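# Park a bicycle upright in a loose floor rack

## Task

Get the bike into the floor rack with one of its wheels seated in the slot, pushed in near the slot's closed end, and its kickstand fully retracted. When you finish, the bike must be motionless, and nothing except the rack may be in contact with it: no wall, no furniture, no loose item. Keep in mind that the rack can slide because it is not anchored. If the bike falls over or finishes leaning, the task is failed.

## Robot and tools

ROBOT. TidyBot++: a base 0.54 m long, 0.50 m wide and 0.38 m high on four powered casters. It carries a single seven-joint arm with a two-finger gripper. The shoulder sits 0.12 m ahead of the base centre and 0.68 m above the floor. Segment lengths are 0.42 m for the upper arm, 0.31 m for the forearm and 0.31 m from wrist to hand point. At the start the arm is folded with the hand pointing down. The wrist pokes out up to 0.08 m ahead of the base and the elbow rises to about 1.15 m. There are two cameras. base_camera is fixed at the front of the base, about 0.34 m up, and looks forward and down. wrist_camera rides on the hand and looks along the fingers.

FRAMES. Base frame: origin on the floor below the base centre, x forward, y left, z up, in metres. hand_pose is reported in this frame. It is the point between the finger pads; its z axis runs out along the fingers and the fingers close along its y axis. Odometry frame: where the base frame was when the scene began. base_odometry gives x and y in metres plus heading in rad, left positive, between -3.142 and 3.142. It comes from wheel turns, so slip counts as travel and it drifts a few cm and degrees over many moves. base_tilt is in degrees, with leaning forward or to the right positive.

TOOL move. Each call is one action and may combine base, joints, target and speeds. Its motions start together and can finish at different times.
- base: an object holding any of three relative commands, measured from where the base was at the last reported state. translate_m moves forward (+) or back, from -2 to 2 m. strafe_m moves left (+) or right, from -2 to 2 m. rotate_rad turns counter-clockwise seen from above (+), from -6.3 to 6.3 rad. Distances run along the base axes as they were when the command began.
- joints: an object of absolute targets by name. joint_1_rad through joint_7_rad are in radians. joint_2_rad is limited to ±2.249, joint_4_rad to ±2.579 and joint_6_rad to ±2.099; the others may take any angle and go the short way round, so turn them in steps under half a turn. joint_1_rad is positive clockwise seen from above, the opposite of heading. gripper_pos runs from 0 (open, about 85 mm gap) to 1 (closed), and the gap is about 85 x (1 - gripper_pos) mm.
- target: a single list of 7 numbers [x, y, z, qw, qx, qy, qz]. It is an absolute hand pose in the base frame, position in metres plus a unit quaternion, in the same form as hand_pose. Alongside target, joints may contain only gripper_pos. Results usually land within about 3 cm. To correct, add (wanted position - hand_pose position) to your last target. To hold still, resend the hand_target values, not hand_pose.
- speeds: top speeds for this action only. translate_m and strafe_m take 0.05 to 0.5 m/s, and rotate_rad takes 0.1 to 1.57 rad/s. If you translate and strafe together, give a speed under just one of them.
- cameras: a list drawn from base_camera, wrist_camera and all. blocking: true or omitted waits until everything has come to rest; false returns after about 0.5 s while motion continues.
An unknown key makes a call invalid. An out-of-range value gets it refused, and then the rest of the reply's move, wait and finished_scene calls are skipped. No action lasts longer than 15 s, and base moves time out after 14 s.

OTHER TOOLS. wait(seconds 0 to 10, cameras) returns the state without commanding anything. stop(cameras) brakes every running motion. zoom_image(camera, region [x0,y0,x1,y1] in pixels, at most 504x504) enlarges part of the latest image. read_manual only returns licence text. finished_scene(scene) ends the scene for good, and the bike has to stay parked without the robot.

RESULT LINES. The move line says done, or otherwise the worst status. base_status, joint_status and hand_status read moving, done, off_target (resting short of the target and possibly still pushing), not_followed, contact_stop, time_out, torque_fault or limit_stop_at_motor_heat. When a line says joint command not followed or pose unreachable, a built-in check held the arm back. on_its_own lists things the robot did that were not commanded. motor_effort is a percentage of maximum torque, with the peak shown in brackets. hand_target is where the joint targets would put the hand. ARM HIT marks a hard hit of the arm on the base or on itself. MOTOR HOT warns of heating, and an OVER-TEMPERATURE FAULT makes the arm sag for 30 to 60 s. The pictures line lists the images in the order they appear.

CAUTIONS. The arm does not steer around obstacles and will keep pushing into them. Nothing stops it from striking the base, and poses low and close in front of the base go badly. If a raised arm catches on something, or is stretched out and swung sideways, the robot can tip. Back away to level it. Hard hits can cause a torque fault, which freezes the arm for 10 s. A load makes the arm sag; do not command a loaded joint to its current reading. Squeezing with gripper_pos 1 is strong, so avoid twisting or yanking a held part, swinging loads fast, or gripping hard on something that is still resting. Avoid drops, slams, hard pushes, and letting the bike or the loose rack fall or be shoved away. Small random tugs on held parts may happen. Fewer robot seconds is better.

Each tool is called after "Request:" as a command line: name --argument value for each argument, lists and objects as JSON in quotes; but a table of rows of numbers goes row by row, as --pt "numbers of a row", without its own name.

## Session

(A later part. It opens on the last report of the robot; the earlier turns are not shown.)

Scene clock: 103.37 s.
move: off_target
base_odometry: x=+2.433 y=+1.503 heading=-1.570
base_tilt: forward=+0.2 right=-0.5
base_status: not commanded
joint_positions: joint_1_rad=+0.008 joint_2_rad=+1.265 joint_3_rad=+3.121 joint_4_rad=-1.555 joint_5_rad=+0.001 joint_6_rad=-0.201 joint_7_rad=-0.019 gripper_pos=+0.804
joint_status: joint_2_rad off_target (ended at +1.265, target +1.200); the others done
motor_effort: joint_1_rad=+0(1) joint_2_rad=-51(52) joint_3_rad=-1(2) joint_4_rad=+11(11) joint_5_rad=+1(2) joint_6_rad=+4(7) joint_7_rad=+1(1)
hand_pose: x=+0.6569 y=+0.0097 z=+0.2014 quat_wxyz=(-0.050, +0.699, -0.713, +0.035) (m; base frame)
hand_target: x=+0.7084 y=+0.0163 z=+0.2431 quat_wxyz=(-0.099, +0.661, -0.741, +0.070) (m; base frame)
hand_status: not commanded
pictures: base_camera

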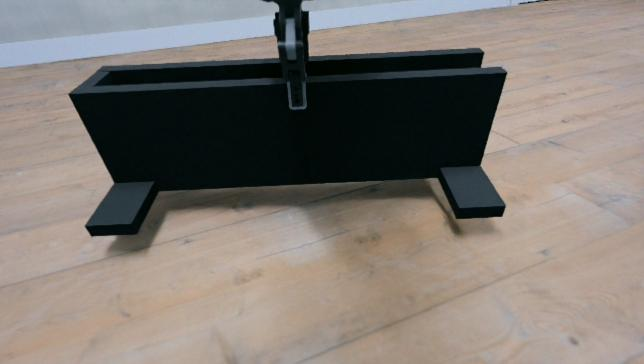

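Request:
move --base '{"translate_m":-0.217,"strafe_m":-0.097,"rotate_rad":0.2}' --speeds '{"translate_m":0.2,"rotate_rad":0.3}' --cameras '[]'

Request:
move --joints '{"joint_2_rad":1.31,"joint_6_rad":-0.15}' --cameras '[]'

Request:
move --joints '{"joint_2_rad":1.35,"joint_6_rad":-0.15}' --cameras '["base_camera"]'

Scene clock: 106.33 s.
move: done
base_odometry: x=+2.335 y=+1.720 heading=-1.369
base_tilt: forward=+0.2 right=-0.5
base_status: done
joint_positions: joint_1_rad=-0.003 joint_2_rad=+1.266 joint_3_rad=+3.119 joint_4_rad=-1.556 joint_5_rad=+0.001 joint_6_rad=-0.201 joint_7_rad=-0.019 gripper_pos=+0.804
joint_status: not commanded
motor_effort: joint_1_rad=+1(5) joint_2_rad=-51(52) joint_3_rad=+0(4) joint_4_rad=+9(13) joint_5_rad=+0(2) joint_6_rad=+3(5) joint_7_rad=+1(1)
hand_pose: x=+0.6558 y=+0.0166 z=+0.2010 quat_wxyz=(-0.050, +0.702, -0.709, +0.034) (m; base frame)
hand_target: x=+0.7084 y=+0.0163 z=+0.2431 quat_wxyz=(-0.099, +0.661, -0.741, +0.070) (m; base frame)
hand_status: not commanded
pictures: none
No camera images: "cameras" was empty.

Scene clock: 107.53 s.
move: off_target
base_odometry: x=+2.335 y=+1.720 heading=-1.369
base_tilt: forward=+0.2 right=-0.5
base_status: not commanded
joint_positions: joint_1_rad=-0.003 joint_2_rad=+1.359 joint_3_rad=+3.119 joint_4_rad=-1.555 joint_5_rad=+0.001 joint_6_rad=-0.195 joint_7_rad=-0.019 gripper_pos=+0.804
joint_status: joint_2_rad off_target (ended at +1.359, target +1.310); the others done
motor_effort: joint_1_rad=+0(1) joint_2_rad=-47(51) joint_3_rad=-1(2) joint_4_rad=+6(12) joint_5_rad=+0(2) joint_6_rad=+2(7) joint_7_rad=+1(1)
hand_pose: x=+0.6116 y=+0.0165 z=+0.1535 quat_wxyz=(-0.019, +0.703, -0.711, +0.004) (m; base frame)
hand_target: x=+0.6597 y=+0.0162 z=+0.1815 quat_wxyz=(-0.061, +0.664, -0.745, +0.037) (m; base frame)
hand_status: not commanded
pictures: none
No camera images: "cameras" was empty.

Scene clock: 108.20 s.
move: done
base_odometry: x=+2.335 y=+1.720 heading=-1.369
base_tilt: forward=+0.2 right=-0.5
base_status: not commanded
joint_positions: joint_1_rad=-0.003 joint_2_rad=+1.360 joint_3_rad=+3.119 joint_4_rad=-1.555 joint_5_rad=+0.001 joint_6_rad=-0.195 joint_7_rad=-0.019 gripper_pos=+0.804
joint_status: all done
motor_effort: joint_1_rad=+1(1) joint_2_rad=-41(46) joint_3_rad=-2(2) joint_4_rad=+6(7) joint_5_rad=+2(2) joint_6_rad=+2(3) joint_7_rad=+1(1)
hand_pose: x=+0.6108 y=+0.0165 z=+0.1528 quat_wxyz=(-0.019, +0.703, -0.711, +0.003) (m; base frame)
hand_target: x=+0.6393 y=+0.0162 z=+0.1603 quat_wxyz=(-0.047, +0.664, -0.746, +0.024) (m; base frame)
hand_status: not commanded
pictures: base_camera

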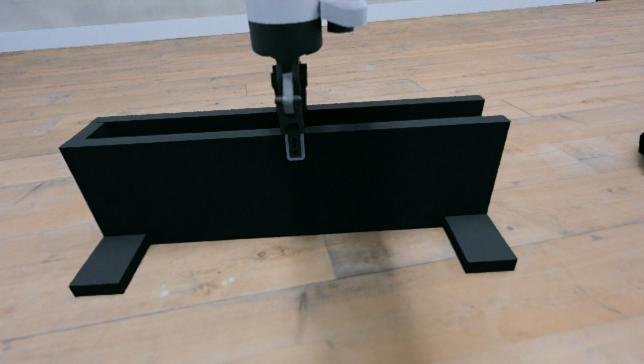

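Release, lift, look.

Request:
move --joints '{"gripper_pos":0.3}' --cameras '[]'

Request:
move --joints '{"joint_2_rad":1.05,"joint_6_rad":-0.4}' --cameras '[]'

Request:
move --joints '{"joint_1_rad":0.9,"joint_2_rad":-0.3,"joint_3_rad":3.14,"joint_4_rad":-2.3,"joint_5_rad":0.0,"joint_6_rad":-0.45,"joint_7_rad":1.57,"gripper_pos":0.0}'

Scene clock: 109.53 s.
move: done
base_odometry: x=+2.335 y=+1.720 heading=-1.369
base_tilt: forward=+0.2 right=-0.5
base_status: not commanded
joint_positions: joint_1_rad=-0.003 joint_2_rad=+1.356 joint_3_rad=+3.119 joint_4_rad=-1.555 joint_5_rad=+0.001 joint_6_rad=-0.192 joint_7_rad=-0.019 gripper_pos=+0.300
joint_status: all done
motor_effort: joint_1_rad=+1(1) joint_2_rad=-38(44) joint_3_rad=-1(2) joint_4_rad=+5(6) joint_5_rad=+1(2) joint_6_rad=+0(3) joint_7_rad=+1(1)
hand_pose: x=+0.6140 y=+0.0165 z=+0.1547 quat_wxyz=(-0.021, +0.703, -0.711, +0.006) (m; base frame)
hand_target: x=+0.6393 y=+0.0162 z=+0.1603 quat_wxyz=(-0.047, +0.664, -0.746, +0.024) (m; base frame)
hand_status: not commanded
pictures: none
No camera images: "cameras" was empty.

Scene clock: 111.10 s.
move: done
base_odometry: x=+2.335 y=+1.720 heading=-1.369
base_tilt: forward=+0.2 right=-0.5
base_status: not commanded
joint_positions: joint_1_rad=-0.003 joint_2_rad=+1.051 joint_3_rad=+3.119 joint_4_rad=-1.546 joint_5_rad=+0.001 joint_6_rad=-0.342 joint_7_rad=-0.019 gripper_pos=+0.300
joint_status: all done
motor_effort: joint_1_rad=+1(1) joint_2_rad=-40(46) joint_3_rad=-1(1) joint_4_rad=+11(11) joint_5_rad=+0(2) joint_6_rad=+1(3) joint_7_rad=+1(1)
hand_pose: x=+0.7093 y=+0.0165 z=+0.3173 quat_wxyz=(-0.079, +0.701, -0.706, +0.063) (m; base frame)
hand_target: x=+0.6955 y=+0.0180 z=+0.3162 quat_wxyz=(-0.067, +0.666, -0.742, +0.039) (m; base frame)
hand_status: not commanded
pictures: none
No camera images: "cameras" was empty.

Scene clock: 114.10 s.
move: done
base_odometry: x=+2.335 y=+1.720 heading=-1.369
base_tilt: forward=+0.1 right=-0.5
base_status: not commanded
joint_positions: joint_1_rad=+0.886 joint_2_rad=-0.290 joint_3_rad=+3.120 joint_4_rad=-2.274 joint_5_rad=+0.001 joint_6_rad=-0.394 joint_7_rad=+1.495 gripper_pos=+0.000
joint_status: all done
motor_effort: joint_1_rad=+1(3) joint_2_rad=-7(43) joint_3_rad=+0(2) joint_4_rad=+20(21) joint_5_rad=+1(2) joint_6_rad=+6(7) joint_7_rad=+1(2)
hand_pose: x=+0.3682 y=-0.2904 z=+0.7340 quat_wxyz=(+0.146, +0.828, -0.420, +0.343) (m; base frame)
hand_target: x=+0.3443 y=-0.2808 z=+0.7132 quat_wxyz=(+0.147, +0.847, -0.409, +0.305) (m; base frame)
hand_status: not commanded
pictures: base_camera, wrist_camera
camera_calibration:
wrist_camera: T_world_to_cam=[[-0.711382, -0.702209, -0.0289534, 0.0816619], [-0.488351, 0.523516, -0.698172, 0.906079], [0.50542, -0.482527, -0.715344, 0.331564], [0, 0, 0, 1]] pos_world=[0.332997, -0.257014, 0.872146]

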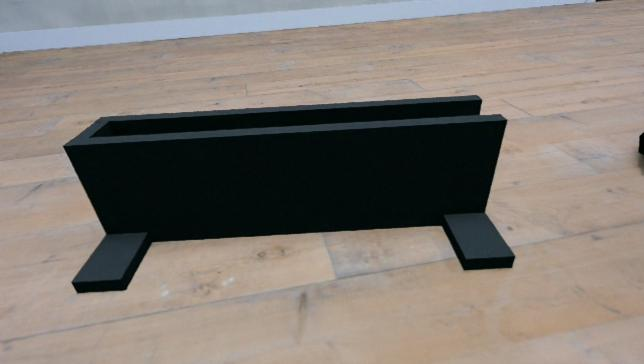

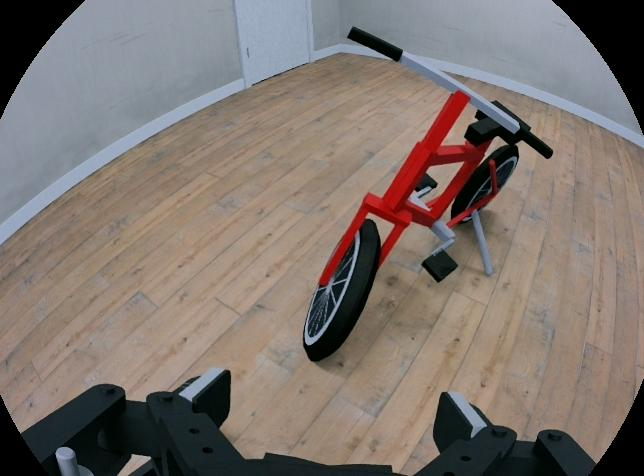

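Request:
move --joints '{"joint_1_rad":0.0,"joint_6_rad":-0.8}' --cameras '[]'

Request:
move --target '[0.42,-0.04,0.84,-0.118,0.8855,0.4218,0.1575]' --cameras '["wrist_camera"]'

Scene clock: 122.03 s.
move: done
base_odometry: x=+2.335 y=+1.720 heading=-1.369
base_tilt: forward=+0.2 right=-0.5
base_status: not commanded
joint_positions: joint_1_rad=+0.013 joint_2_rad=-0.290 joint_3_rad=+3.121 joint_4_rad=-2.274 joint_5_rad=+0.001 joint_6_rad=-0.740 joint_7_rad=+1.497 gripper_pos=+0.000
joint_status: all done
motor_effort: joint_1_rad=+0(2) joint_2_rad=-6(8) joint_3_rad=+1(1) joint_4_rad=+18(21) joint_5_rad=+1(2) joint_6_rad=+3(7) joint_7_rad=+1(1)
hand_pose: x=+0.4127 y=+0.0031 z=+0.6742 quat_wxyz=(-0.005, +0.978, -0.032, +0.207) (m; base frame)
hand_target: x=+0.3848 y=+0.0017 z=+0.6596 quat_wxyz=(+0.000, +0.985, +0.000, +0.170) (m; base frame)
hand_status: not commanded
pictures: none
No camera images: "cameras" was empty.

Scene clock: 124.47 s.
move: off_target
base_odometry: x=+2.335 y=+1.720 heading=-1.369
base_tilt: forward=+0.2 right=-0.5
base_status: not commanded
joint_positions: joint_1_rad=+0.080 joint_2_rad=-0.099 joint_3_rad=+3.520 joint_4_rad=-1.582 joint_5_rad=-0.331 joint_6_rad=-1.592 joint_7_rad=+2.849 gripper_pos=+0.000
joint_status: not commanded
motor_effort: joint_1_rad=+1(1) joint_2_rad=-12(13) joint_3_rad=+0(1) joint_4_rad=+18(20) joint_5_rad=-2(3) joint_6_rad=+1(4) joint_7_rad=+1(1)
hand_pose: x=+0.4279 y=-0.0432 z=+0.8365 quat_wxyz=(-0.095, +0.898, +0.399, +0.158) (m; base frame)
hand_target: x=+0.4200 y=-0.0400 z=+0.8400 quat_wxyz=(-0.118, +0.885, +0.422, +0.157) (m; base frame)
hand_status: off_target (0.009 m and 3.9 deg from the pose sent, 0.171 m and 55.5 deg at the start)
pictures: wrist_camera
camera_calibration:
wrist_camera: T_world_to_cam=[[0.822286, -0.563638, -0.0784706, -0.308143], [-0.548648, -0.748587, -0.372295, 0.575662], [0.151097, 0.349186, -0.924791, 0.85678], [0, 0, 0, 1]] pos_world=[0.439761, -0.0419233, 0.982478]

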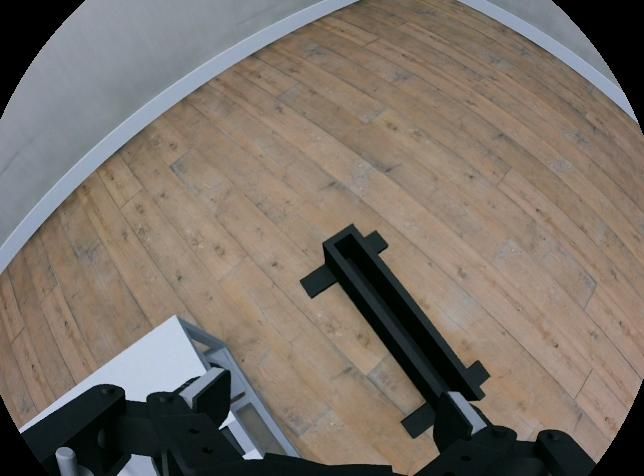

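Request:
move --base '{"translate_m":-0.08,"strafe_m":-0.8}'

Scene clock: 127.93 s.
move: done
base_odometry: x=+1.535 y=+1.638 heading=-1.370
base_tilt: forward=+0.2 right=-0.5
base_status: done
joint_positions: joint_1_rad=+0.086 joint_2_rad=-0.097 joint_3_rad=+3.527 joint_4_rad=-1.582 joint_5_rad=-0.336 joint_6_rad=-1.595 joint_7_rad=+2.851 gripper_pos=+0.000
joint_status: not commanded
motor_effort: joint_1_rad=+1(2) joint_2_rad=-12(13) joint_3_rad=+0(2) joint_4_rad=+18(19) joint_5_rad=-3(4) joint_6_rad=+0(2) joint_7_rad=+1(1)
hand_pose: x=+0.4274 y=-0.0451 z=+0.8364 quat_wxyz=(-0.098, +0.899, +0.395, +0.159) (m; base frame)
hand_target: x=+0.4200 y=-0.0400 z=+0.8400 quat_wxyz=(-0.118, +0.885, +0.422, +0.157) (m; base frame)
hand_status: not commanded
pictures: base_camera, wrist_camera
camera_calibration:
wrist_camera: T_world_to_cam=[[0.81759, -0.569715, -0.0834923, -0.302979], [-0.555329, -0.741869, -0.37582, 0.580032], [0.15217, 0.353632, -0.922924, 0.855588], [0, 0, 0, 1]] pos_world=[0.439626, -0.0448682, 0.982334]

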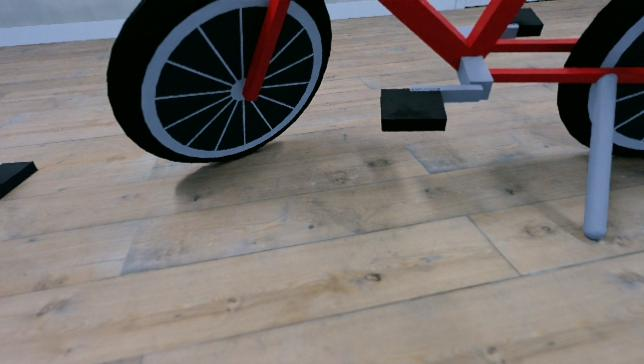

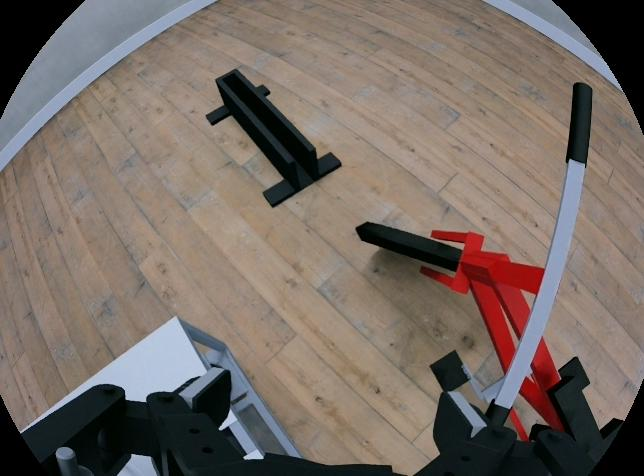

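Request:
zoom_image --camera "wrist_camera" --region '[190, 50, 630, 460]'

Scaled by 1.145.

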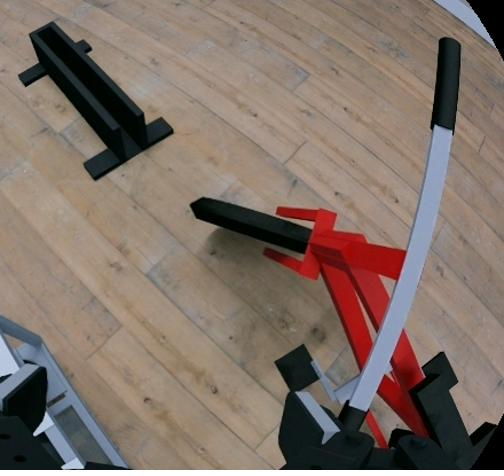

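Request:
move --target '[0.55,-0.13,0.80,-0.1366,0.9496,0.2451,0.1419]'

Scene clock: 138.73 s.
move: off_target
base_odometry: x=+1.535 y=+1.638 heading=-1.370
base_tilt: forward=+0.2 right=-0.5
base_status: not commanded
joint_positions: joint_1_rad=+0.555 joint_2_rad=+0.287 joint_3_rad=+3.165 joint_4_rad=-1.289 joint_5_rad=-0.363 joint_6_rad=-1.595 joint_7_rad=+2.712 gripper_pos=+0.000
joint_status: not commanded
motor_effort: joint_1_rad=+1(2) joint_2_rad=-25(27) joint_3_rad=-1(1) joint_4_rad=+18(18) joint_5_rad=-2(4) joint_6_rad=+0(2) joint_7_rad=+1(1)
hand_pose: x=+0.5362 y=-0.1373 z=+0.7920 quat_wxyz=(-0.127, +0.945, +0.275, +0.125) (m; base frame)
hand_target: x=+0.5500 y=-0.1300 z=+0.8000 quat_wxyz=(-0.137, +0.949, +0.245, +0.142) (m; base frame)
hand_status: off_target (0.018 m and 4.2 deg from the pose sent, 0.153 m and 18.8 deg at the start)
pictures: base_camera, wrist_camera
camera_calibration:
wrist_camera: T_world_to_cam=[[0.644812, -0.734835, -0.210322, -0.277642], [-0.754252, -0.567175, -0.330782, 0.650335], [0.123781, 0.371928, -0.919972, 0.846055], [0, 0, 0, 1]] pos_world=[0.564817, -0.149839, 0.935072]

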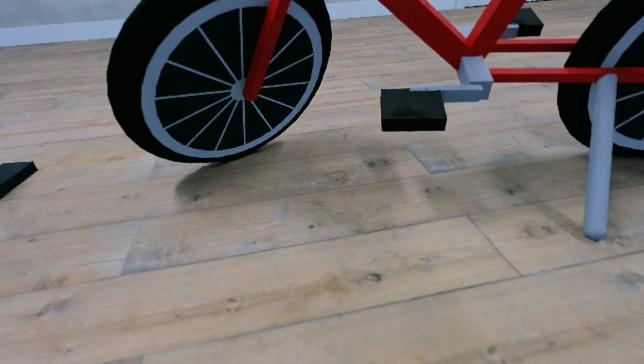

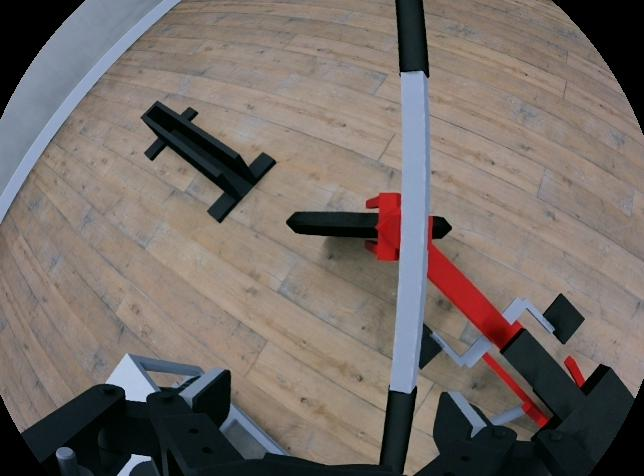

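Request:
move --target '[0.595,-0.147,0.745,-0.1279,0.9327,0.3034,0.1501]' --cameras '["wrist_camera"]'

Scene clock: 142.50 s.
move: off_target
base_odometry: x=+1.535 y=+1.638 heading=-1.370
base_tilt: forward=+0.2 right=-0.5
base_status: not commanded
joint_positions: joint_1_rad=+0.610 joint_2_rad=+0.426 joint_3_rad=+3.039 joint_4_rad=-1.275 joint_5_rad=-0.364 joint_6_rad=-1.506 joint_7_rad=+2.712 gripper_pos=+0.000
joint_status: not commanded
motor_effort: joint_1_rad=+1(1) joint_2_rad=-29(33) joint_3_rad=-2(2) joint_4_rad=+17(18) joint_5_rad=-3(4) joint_6_rad=-1(1) joint_7_rad=+1(1)
hand_pose: x=+0.5787 y=-0.1354 z=+0.7398 quat_wxyz=(-0.159, +0.937, +0.285, +0.127) (m; base frame)
hand_target: x=+0.5950 y=-0.1470 z=+0.7450 quat_wxyz=(-0.128, +0.932, +0.303, +0.150) (m; base frame)
hand_status: off_target (0.021 m and 5.0 deg from the pose sent, 0.076 m and 4.5 deg at the start)
pictures: wrist_camera
camera_calibration:
wrist_camera: T_world_to_cam=[[0.663448, -0.701448, -0.260399, -0.283842], [-0.741081, -0.568068, -0.357909, 0.678566], [0.10313, 0.430431, -0.896713, 0.794754], [0, 0, 0, 1]] pos_world=[0.609223, -0.155715, 0.881619]

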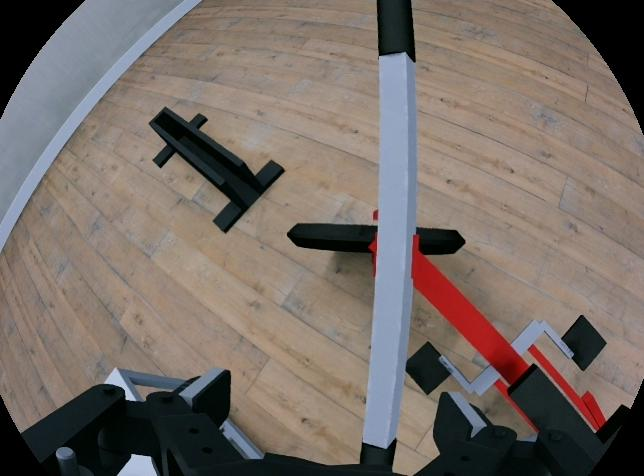

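Request:
move --target '[0.620,-0.150,0.712,-0.112,0.930,0.312,0.16]' --cameras '["wrist_camera"]'

Scene clock: 144.80 s.
move: off_target
base_odometry: x=+1.535 y=+1.638 heading=-1.370
base_tilt: forward=+0.2 right=-0.5
base_status: not commanded
joint_positions: joint_1_rad=+0.615 joint_2_rad=+0.465 joint_3_rad=+2.992 joint_4_rad=-1.280 joint_5_rad=-0.354 joint_6_rad=-1.381 joint_7_rad=+2.712 gripper_pos=+0.000
joint_status: not commanded
motor_effort: joint_1_rad=+0(2) joint_2_rad=-30(33) joint_3_rad=-2(3) joint_4_rad=+18(19) joint_5_rad=-3(4) joint_6_rad=+0(1) joint_7_rad=+1(1)
hand_pose: x=+0.6151 y=-0.1406 z=+0.7211 quat_wxyz=(-0.135, +0.936, +0.287, +0.155) (m; base frame)
hand_target: x=+0.6200 y=-0.1500 z=+0.7120 quat_wxyz=(-0.112, +0.930, +0.312, +0.160) (m; base frame)
hand_status: off_target (0.014 m and 4.0 deg from the pose sent, 0.052 m and 7.4 deg at the start)
pictures: wrist_camera
camera_calibration:
wrist_camera: T_world_to_cam=[[0.671881, -0.714596, -0.194751, -0.370911], [-0.721092, -0.571073, -0.392303, 0.70791], [0.169121, 0.404014, -0.898983, 0.733741], [0, 0, 0, 1]] pos_world=[0.635586, -0.157225, 0.8651]

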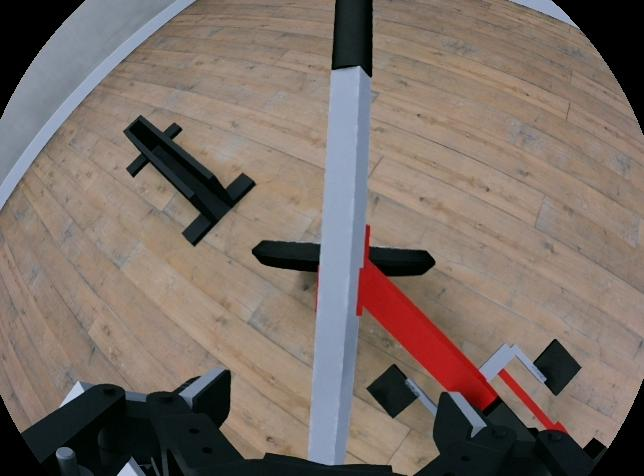

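Request:
move --target '[0.630,-0.131,0.664,-0.1162,0.938,0.288,0.157]'

Scene clock: 147.00 s.
move: off_target
base_odometry: x=+1.535 y=+1.638 heading=-1.370
base_tilt: forward=+0.2 right=-0.5
base_status: not commanded
joint_positions: joint_1_rad=+0.612 joint_2_rad=+0.498 joint_3_rad=+2.962 joint_4_rad=-1.385 joint_5_rad=-0.351 joint_6_rad=-1.237 joint_7_rad=+2.712 gripper_pos=+0.000
joint_status: not commanded
motor_effort: joint_1_rad=+0(1) joint_2_rad=-31(33) joint_3_rad=-3(3) joint_4_rad=+17(19) joint_5_rad=-3(4) joint_6_rad=+0(1) joint_7_rad=+1(1)
hand_pose: x=+0.6236 y=-0.1307 z=+0.6741 quat_wxyz=(-0.137, +0.938, +0.277, +0.157) (m; base frame)
hand_target: x=+0.6300 y=-0.1310 z=+0.6640 quat_wxyz=(-0.116, +0.938, +0.288, +0.157) (m; base frame)
hand_status: off_target (0.012 m and 2.7 deg from the pose sent, 0.060 m and 2.2 deg at the start)
pictures: base_camera, wrist_camera
camera_calibration:
wrist_camera: T_world_to_cam=[[0.65716, -0.72674, -0.199974, -0.367651], [-0.73303, -0.554412, -0.394073, 0.712119], [0.175521, 0.405556, -0.89706, 0.680992], [0, 0, 0, 1]] pos_world=[0.644082, -0.14856, 0.817997]

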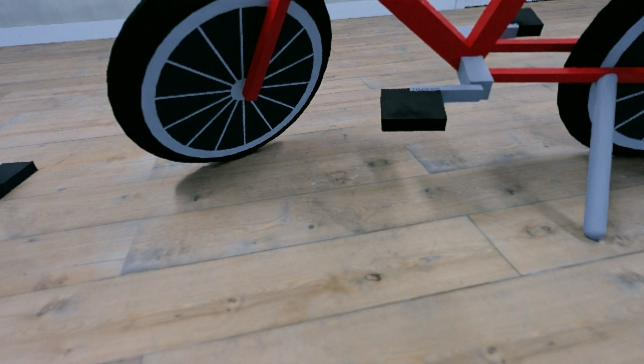

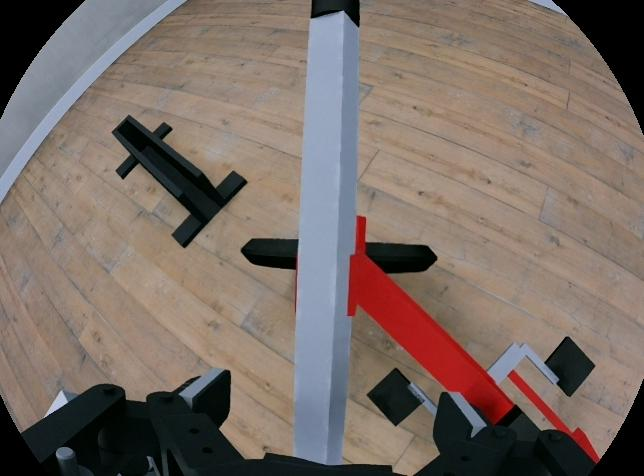

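Request:
zoom_image --camera "wrist_camera" --region '[240, 180, 440, 476]'

Scaled by 1.703.

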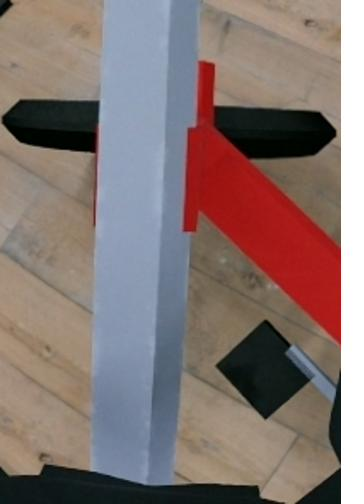

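Request:
move --target '[0.632,-0.130,0.655,0.0529,0.9363,0.2788,0.2043]'

Request:
zoom_image --camera "wrist_camera" --region '[240, 180, 440, 476]'

Scene clock: 156.00 s.
move: off_target
base_odometry: x=+1.535 y=+1.638 heading=-1.370
base_tilt: forward=+0.2 right=-0.5
base_status: not commanded
joint_positions: joint_1_rad=+0.468 joint_2_rad=+0.328 joint_3_rad=+2.965 joint_4_rad=-1.708 joint_5_rad=-0.189 joint_6_rad=-0.760 joint_7_rad=+2.639 gripper_pos=+0.000
joint_status: not commanded
motor_effort: joint_1_rad=+0(2) joint_2_rad=-27(32) joint_3_rad=-2(4) joint_4_rad=+18(19) joint_5_rad=-1(4) joint_6_rad=+2(4) joint_7_rad=+1(1)
hand_pose: x=+0.6305 y=-0.1128 z=+0.6552 quat_wxyz=(+0.028, +0.929, +0.310, +0.199) (m; base frame)
hand_target: x=+0.6320 y=-0.1300 z=+0.6550 quat_wxyz=(+0.053, +0.937, +0.279, +0.204) (m; base frame)
hand_status: off_target (0.017 m and 4.7 deg from the pose sent, 0.021 m and 22.4 deg at the start)
pictures: base_camera, wrist_camera
camera_calibration:
wrist_camera: T_world_to_cam=[[0.665169, -0.733486, 0.139812, -0.591358], [-0.663121, -0.666349, -0.340954, 0.628152], [0.343249, 0.13408, -0.929625, 0.540479], [0, 0, 0, 1]] pos_world=[0.624376, -0.087652, 0.799294]

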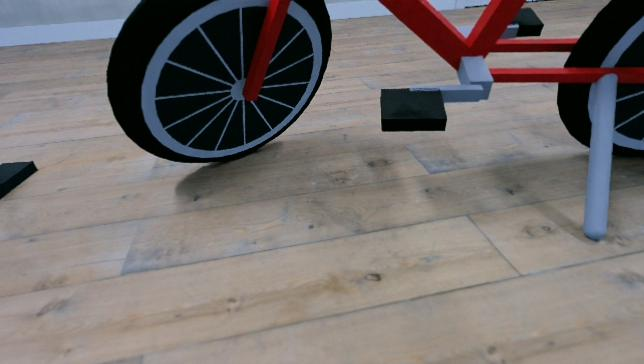

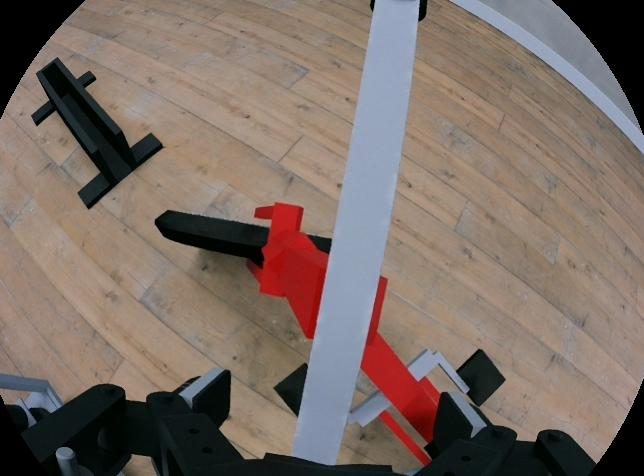

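Scaled by 1.703.

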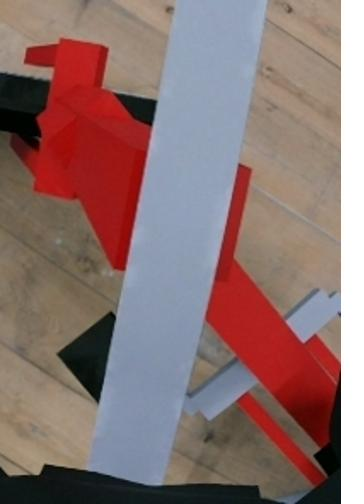

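Request:
move --target '[0.634,-0.134,0.655,0.0385,0.9535,0.2128,0.2075]' --cameras '["wrist_camera"]'

Request:
zoom_image --camera "wrist_camera" --region '[240, 180, 440, 476]'

Scene clock: 158.40 s.
move: off_target
base_odometry: x=+1.535 y=+1.638 heading=-1.370
base_tilt: forward=+0.2 right=-0.5
base_status: not commanded
joint_positions: joint_1_rad=+0.449 joint_2_rad=+0.328 joint_3_rad=+3.001 joint_4_rad=-1.708 joint_5_rad=-0.188 joint_6_rad=-0.758 joint_7_rad=+2.514 gripper_pos=+0.000
joint_status: not commanded
motor_effort: joint_1_rad=+0(2) joint_2_rad=-27(28) joint_3_rad=-1(2) joint_4_rad=+18(19) joint_5_rad=-1(2) joint_6_rad=+3(4) joint_7_rad=+1(1)
hand_pose: x=+0.6294 y=-0.1216 z=+0.6537 quat_wxyz=(+0.022, +0.949, +0.245, +0.197) (m; base frame)
hand_target: x=+0.6340 y=-0.1340 z=+0.6550 quat_wxyz=(+0.039, +0.954, +0.213, +0.208) (m; base frame)
hand_status: off_target (0.013 m and 4.3 deg from the pose sent, 0.021 m and 11.6 deg at the start)
pictures: wrist_camera
camera_calibration:
wrist_camera: T_world_to_cam=[[0.565147, -0.818327, 0.104643, -0.521216], [-0.747382, -0.561556, -0.355071, 0.696049], [0.349327, 0.122459, -0.928964, 0.535076], [0, 0, 0, 1]] pos_world=[0.627862, -0.10118, 0.798754]

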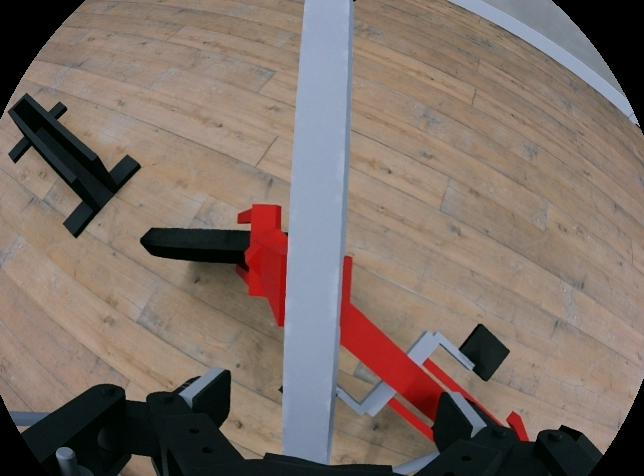

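Scaled by 1.703.

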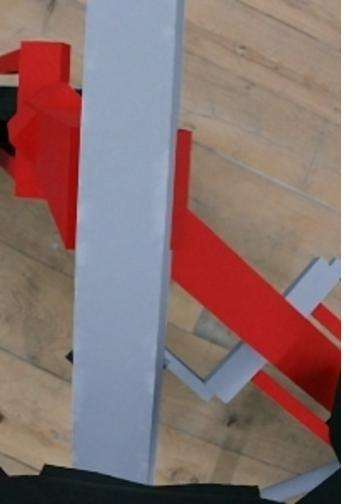

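Request:
move --target '[0.631,-0.130,0.655,0.0385,0.9535,0.2128,0.2075]' --cameras '[]'

Request:
move --joints '{"gripper_pos":0.9}'

Scene clock: 159.37 s.
move: off_target
base_odometry: x=+1.535 y=+1.638 heading=-1.370
base_tilt: forward=+0.2 right=-0.5
base_status: not commanded
joint_positions: joint_1_rad=+0.442 joint_2_rad=+0.324 joint_3_rad=+3.003 joint_4_rad=-1.717 joint_5_rad=-0.188 joint_6_rad=-0.755 joint_7_rad=+2.513 gripper_pos=+0.000
joint_status: not commanded
motor_effort: joint_1_rad=+1(1) joint_2_rad=-27(28) joint_3_rad=-1(2) joint_4_rad=+17(18) joint_5_rad=-1(2) joint_6_rad=+3(4) joint_7_rad=+1(1)
hand_pose: x=+0.6272 y=-0.1185 z=+0.6526 quat_wxyz=(+0.022, +0.949, +0.247, +0.196) (m; base frame)
hand_target: x=+0.6310 y=-0.1300 z=+0.6550 quat_wxyz=(+0.039, +0.954, +0.213, +0.208) (m; base frame)
hand_status: off_target (0.012 m and 4.5 deg from the pose sent, 0.009 m and 4.3 deg at the start)
pictures: none
No camera images: "cameras" was empty.

Scene clock: 160.47 s.
move: off_target
base_odometry: x=+1.535 y=+1.638 heading=-1.370
base_tilt: forward=+0.2 right=-0.5
base_status: not commanded
joint_positions: joint_1_rad=+0.434 joint_2_rad=+0.320 joint_3_rad=+3.006 joint_4_rad=-1.724 joint_5_rad=-0.182 joint_6_rad=-0.750 joint_7_rad=+2.513 gripper_pos=+0.818
joint_status: gripper_pos off_target (ended at +0.818, target +0.900)
motor_effort: joint_1_rad=+0(5) joint_2_rad=-27(28) joint_3_rad=-1(4) joint_4_rad=+19(21) joint_5_rad=-2(5) joint_6_rad=+3(7) joint_7_rad=+0(2)
hand_pose: x=+0.6260 y=-0.1165 z=+0.6523 quat_wxyz=(+0.025, +0.948, +0.251, +0.195) (m; base frame)
hand_target: x=+0.6310 y=-0.1300 z=+0.6550 quat_wxyz=(+0.039, +0.954, +0.213, +0.208) (m; base frame)
hand_status: not commanded
pictures: base_camera, wrist_camera
camera_calibration:
wrist_camera: T_world_to_cam=[[0.573864, -0.811567, 0.109722, -0.522996], [-0.742297, -0.572056, -0.348923, 0.687402], [0.345942, 0.118788, -0.930706, 0.537155], [0, 0, 0, 1]] pos_world=[0.624561, -0.0950209, 0.797169]

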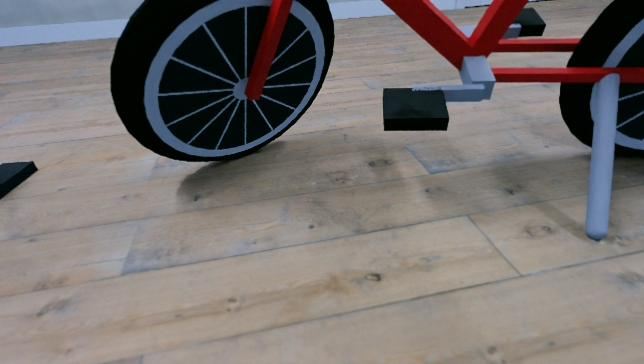

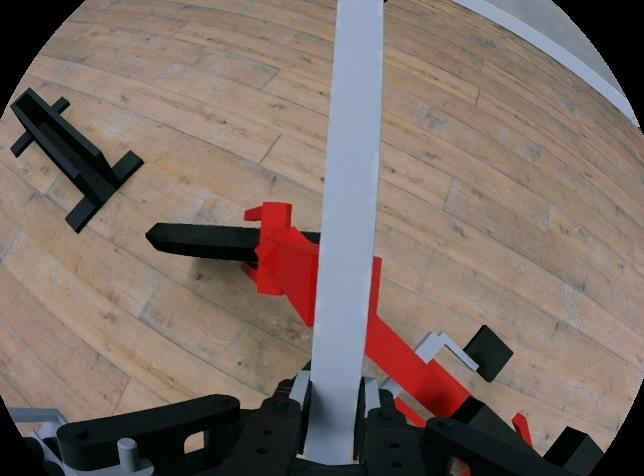

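Request:
move --joints '{"gripper_pos":1.0}' --cameras '[]'

Request:
move --target '[0.625,-0.1195,0.6575,0.0308,0.9767,0.1165,0.1744]' --cameras '["base_camera"]'

Request:
move --target '[0.621,-0.1075,0.661,0.0227,0.9892,0.019,0.1393]'

Scene clock: 164.53 s.
move: off_target
base_odometry: x=+1.535 y=+1.638 heading=-1.370
base_tilt: forward=+0.2 right=-0.5
base_status: not commanded
joint_positions: joint_1_rad=+0.434 joint_2_rad=+0.320 joint_3_rad=+3.006 joint_4_rad=-1.724 joint_5_rad=-0.182 joint_6_rad=-0.750 joint_7_rad=+2.513 gripper_pos=+0.818
joint_status: gripper_pos off_target (ended at +0.818, target +1.000)
motor_effort: joint_1_rad=+1(1) joint_2_rad=-27(28) joint_3_rad=-1(2) joint_4_rad=+20(21) joint_5_rad=-3(3) joint_6_rad=+3(4) joint_7_rad=+0(1)
hand_pose: x=+0.6260 y=-0.1165 z=+0.6523 quat_wxyz=(+0.025, +0.948, +0.251, +0.195) (m; base frame)
hand_target: x=+0.6310 y=-0.1300 z=+0.6550 quat_wxyz=(+0.039, +0.954, +0.213, +0.208) (m; base frame)
hand_status: not commanded
pictures: none
No camera images: "cameras" was empty.

Scene clock: 165.90 s.
move: off_target
base_odometry: x=+1.535 y=+1.638 heading=-1.370
base_tilt: forward=+0.2 right=-0.5
base_status: not commanded
joint_positions: joint_1_rad=+0.314 joint_2_rad=+0.310 joint_3_rad=+3.098 joint_4_rad=-1.717 joint_5_rad=-0.118 joint_6_rad=-0.767 joint_7_rad=+2.232 gripper_pos=+0.821
joint_status: not commanded
motor_effort: joint_1_rad=+0(2) joint_2_rad=-23(27) joint_3_rad=-1(2) joint_4_rad=+21(21) joint_5_rad=-3(4) joint_6_rad=+7(8) joint_7_rad=-1(1)
hand_pose: x=+0.6243 y=-0.1130 z=+0.6536 quat_wxyz=(+0.029, +0.971, +0.155, +0.179) (m; base frame)
hand_target: x=+0.6250 y=-0.1195 z=+0.6575 quat_wxyz=(+0.031, +0.977, +0.117, +0.175) (m; base frame)
hand_status: off_target (0.008 m and 4.4 deg from the pose sent, 0.006 m and 15.9 deg at the start)
pictures: base_camera

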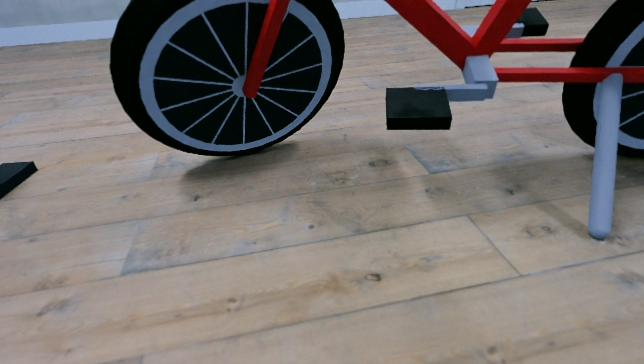

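Scene clock: 167.13 s.
move: off_target
base_odometry: x=+1.535 y=+1.638 heading=-1.370
base_tilt: forward=+0.2 right=-0.5
base_status: not commanded
joint_positions: joint_1_rad=+0.218 joint_2_rad=+0.324 joint_3_rad=+3.164 joint_4_rad=-1.663 joint_5_rad=-0.071 joint_6_rad=-0.855 joint_7_rad=+1.956 gripper_pos=+0.821
joint_status: not commanded
motor_effort: joint_1_rad=+0(2) joint_2_rad=-28(29) joint_3_rad=-1(2) joint_4_rad=+21(22) joint_5_rad=-3(4) joint_6_rad=+4(8) joint_7_rad=-1(2)
hand_pose: x=+0.6225 y=-0.1046 z=+0.6569 quat_wxyz=(+0.021, +0.987, +0.053, +0.150) (m; base frame)
hand_target: x=+0.6210 y=-0.1075 z=+0.6610 quat_wxyz=(+0.023, +0.990, +0.019, +0.139) (m; base frame)
hand_status: off_target (0.005 m and 4.1 deg from the pose sent, 0.010 m and 16.3 deg at the start)
pictures: base_camera, wrist_camera
camera_calibration:
wrist_camera: T_world_to_cam=[[0.219141, -0.975596, 0.0137535, -0.245113], [-0.930928, -0.213287, -0.29645, 0.813711], [0.292149, 0.0521609, -0.954949, 0.58363], [0, 0, 0, 1]] pos_world=[0.640713, -0.0960203, 0.801933]

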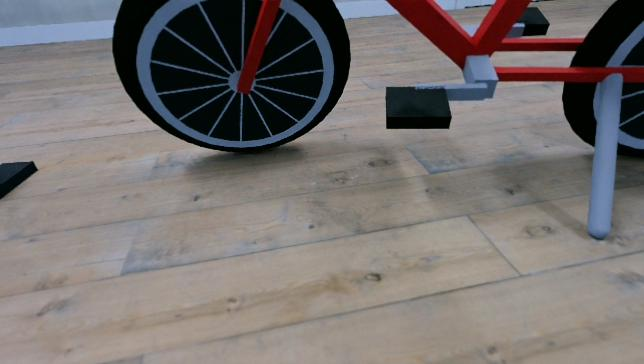

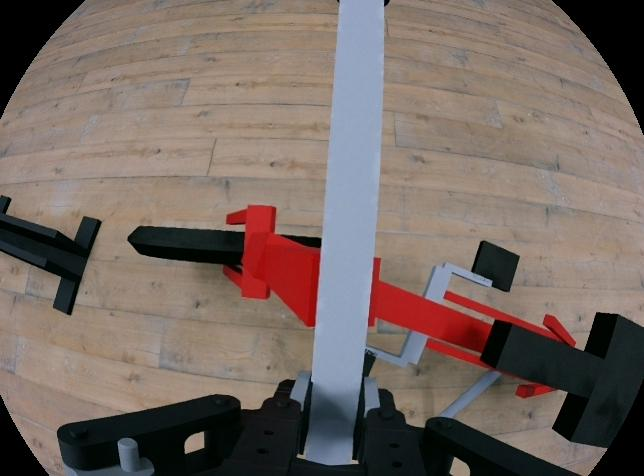

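Request:
move --target '[0.620,-0.0955,0.665,0.0143,0.9909,-0.0787,0.1027]'

Scene clock: 168.60 s.
move: off_target
base_odometry: x=+1.535 y=+1.638 heading=-1.370
base_tilt: forward=+0.2 right=-0.5
base_status: not commanded
joint_positions: joint_1_rad=+0.152 joint_2_rad=+0.358 joint_3_rad=+3.212 joint_4_rad=-1.576 joint_5_rad=-0.054 joint_6_rad=-0.973 joint_7_rad=+1.713 gripper_pos=+0.822
joint_status: not commanded
motor_effort: joint_1_rad=-1(2) joint_2_rad=-30(30) joint_3_rad=-1(2) joint_4_rad=+19(21) joint_5_rad=-2(3) joint_6_rad=+3(5) joint_7_rad=-1(1)
hand_pose: x=+0.6245 y=-0.0966 z=+0.6612 quat_wxyz=(+0.009, +0.992, -0.048, +0.117) (m; base frame)
hand_target: x=+0.6200 y=-0.0955 z=+0.6650 quat_wxyz=(+0.014, +0.991, -0.079, +0.103) (m; base frame)
hand_status: off_target (0.006 m and 3.9 deg from the pose sent, 0.012 m and 16.1 deg at the start)
pictures: base_camera, wrist_camera
camera_calibration:
wrist_camera: T_world_to_cam=[[0.0207236, -0.998852, -0.0431893, -0.0784553], [-0.970442, -0.00970747, -0.241141, 0.826347], [0.240445, 0.04691, -0.969529, 0.628172], [0, 0, 0, 1]] pos_world=[0.652506, -0.099811, 0.804908]

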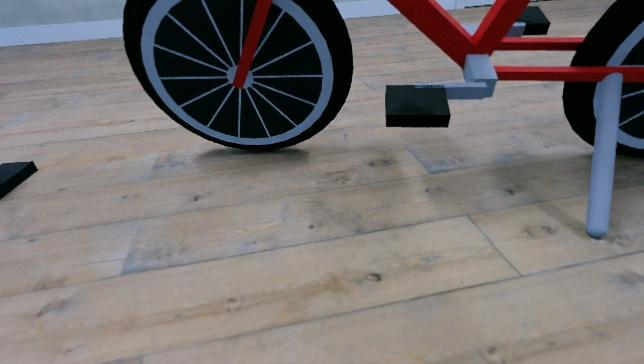

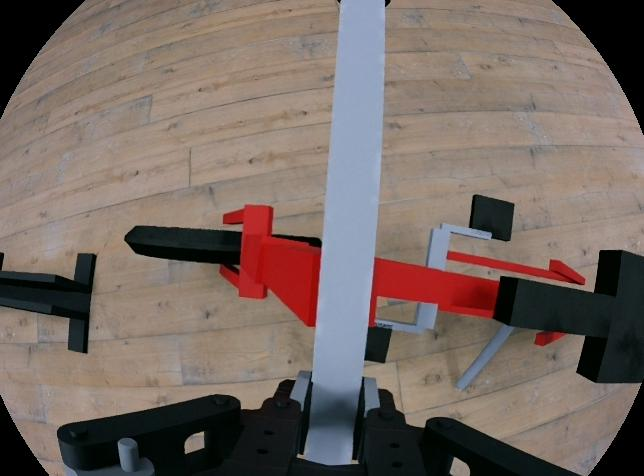

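Request:
move --joints '{"gripper_pos":0.0}' --cameras '["wrist_camera"]'

Request:
move --target '[0.580,-0.10,0.80,0.0143,0.9909,-0.0787,0.1027]' --cameras '["wrist_camera"]'

Request:
move --base '{"translate_m":-0.5}'

Scene clock: 177.37 s.
move: done
base_odometry: x=+1.535 y=+1.638 heading=-1.370
base_tilt: forward=+0.2 right=-0.5
base_status: not commanded
joint_positions: joint_1_rad=+0.140 joint_2_rad=+0.359 joint_3_rad=+3.212 joint_4_rad=-1.565 joint_5_rad=-0.054 joint_6_rad=-0.973 joint_7_rad=+1.699 gripper_pos=+0.000
joint_status: all done
motor_effort: joint_1_rad=+1(2) joint_2_rad=-29(30) joint_3_rad=+0(2) joint_4_rad=+18(20) joint_5_rad=+0(3) joint_6_rad=+2(4) joint_7_rad=+1(1)
hand_pose: x=+0.6301 y=-0.0920 z=+0.6651 quat_wxyz=(+0.009, +0.991, -0.049, +0.123) (m; base frame)
hand_target: x=+0.6200 y=-0.0955 z=+0.6650 quat_wxyz=(+0.014, +0.991, -0.079, +0.103) (m; base frame)
hand_status: not commanded
pictures: wrist_camera
camera_calibration:
wrist_camera: T_world_to_cam=[[0.0190019, -0.998878, -0.0433807, -0.0726795], [-0.967779, -0.00747958, -0.251689, 0.838366], [0.251083, 0.0467656, -0.966835, 0.621905], [0, 0, 0, 1]] pos_world=[0.656585, -0.095411, 0.809135]

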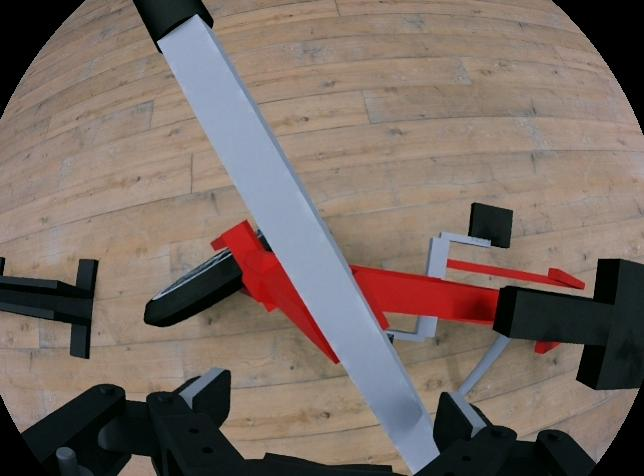

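Scene clock: 179.00 s.
move: off_target
base_odometry: x=+1.535 y=+1.638 heading=-1.370
base_tilt: forward=+0.2 right=-0.5
base_status: not commanded
joint_positions: joint_1_rad=+0.140 joint_2_rad=+0.220 joint_3_rad=+3.228 joint_4_rad=-1.319 joint_5_rad=-0.054 joint_6_rad=-1.344 joint_7_rad=+1.699 gripper_pos=+0.000
joint_status: not commanded
motor_effort: joint_1_rad=+0(1) joint_2_rad=-25(31) joint_3_rad=+0(1) joint_4_rad=+19(20) joint_5_rad=+0(1) joint_6_rad=+2(3) joint_7_rad=+1(1)
hand_pose: x=+0.5976 y=-0.0891 z=+0.8015 quat_wxyz=(+0.006, +0.990, -0.049, +0.130) (m; base frame)
hand_target: x=+0.5800 y=-0.1000 z=+0.8000 quat_wxyz=(+0.014, +0.991, -0.079, +0.103) (m; base frame)
hand_status: off_target (0.021 m and 4.7 deg from the pose sent, 0.144 m and 4.1 deg at the start)
pictures: wrist_camera
camera_calibration:
wrist_camera: T_world_to_cam=[[0.0211931, -0.998575, -0.0489857, -0.0599945], [-0.963852, -0.00739087, -0.266336, 0.85067], [0.265594, 0.0528595, -0.962635, 0.750299], [0, 0, 0, 1]] pos_world=[0.621917, -0.0932822, 0.945889]

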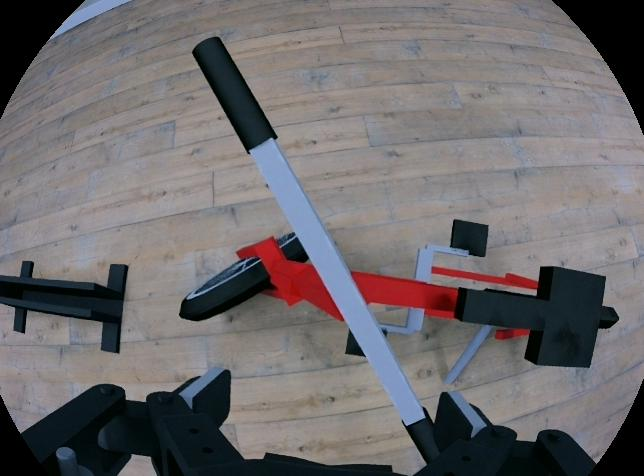

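Scene clock: 181.33 s.
move: done
base_odometry: x=+1.435 y=+2.128 heading=-1.369
base_tilt: forward=+0.2 right=-0.5
base_status: done
joint_positions: joint_1_rad=+0.140 joint_2_rad=+0.217 joint_3_rad=+3.230 joint_4_rad=-1.319 joint_5_rad=-0.054 joint_6_rad=-1.351 joint_7_rad=+1.699 gripper_pos=+0.000
joint_status: not commanded
motor_effort: joint_1_rad=+1(2) joint_2_rad=-24(28) joint_3_rad=+0(1) joint_4_rad=+19(20) joint_5_rad=+1(2) joint_6_rad=+1(4) joint_7_rad=+1(1)
hand_pose: x=+0.5951 y=-0.0891 z=+0.8027 quat_wxyz=(+0.005, +0.990, -0.050, +0.128) (m; base frame)
hand_target: x=+0.5800 y=-0.1000 z=+0.8000 quat_wxyz=(+0.014, +0.991, -0.079, +0.103) (m; base frame)
hand_status: not commanded
pictures: base_camera, wrist_camera
camera_calibration:
wrist_camera: T_world_to_cam=[[0.0200823, -0.998559, -0.0497591, -0.0585869], [-0.964779, -0.00629803, -0.262988, 0.846513], [0.262295, 0.0532879, -0.963515, 0.7548], [0, 0, 0, 1]] pos_world=[0.619894, -0.0933928, 0.946968]

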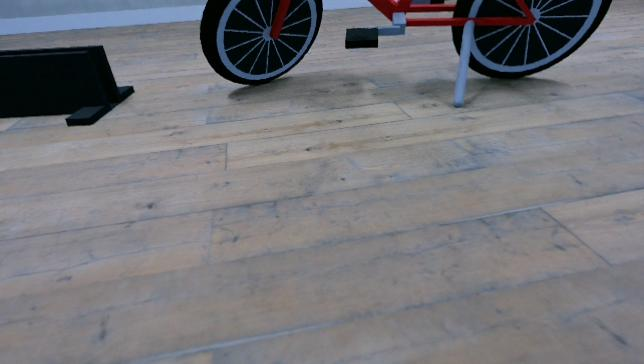

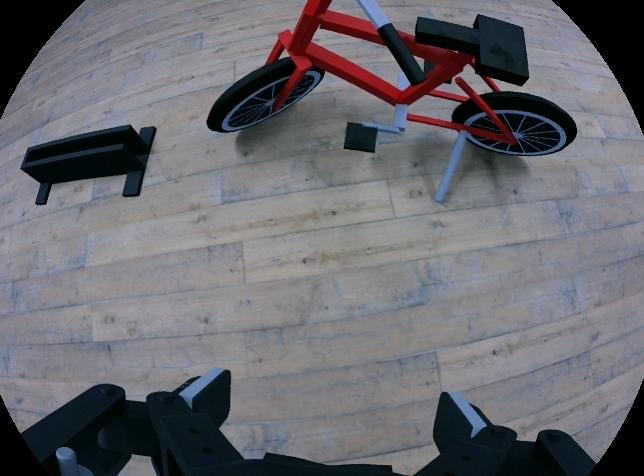

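Request:
zoom_image --camera "wrist_camera" --region '[0, 40, 320, 240]'

Request:
zoom_image --camera "wrist_camera" --region '[320, 0, 600, 220]'

Request:
zoom_image --camera "base_camera" --region '[180, 0, 644, 140]'

Scaled by 1.575.

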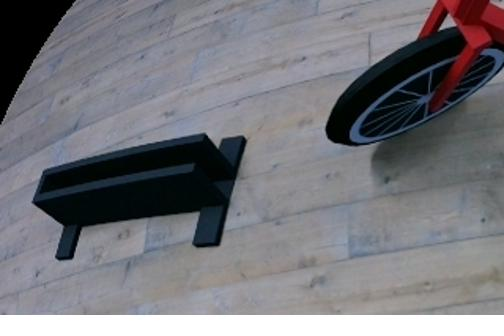

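Scaled by 1.800.

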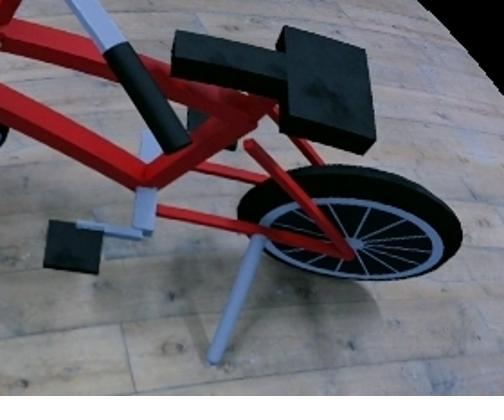

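Scaled by 1.086.

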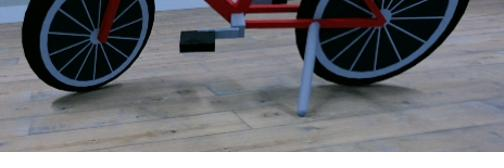

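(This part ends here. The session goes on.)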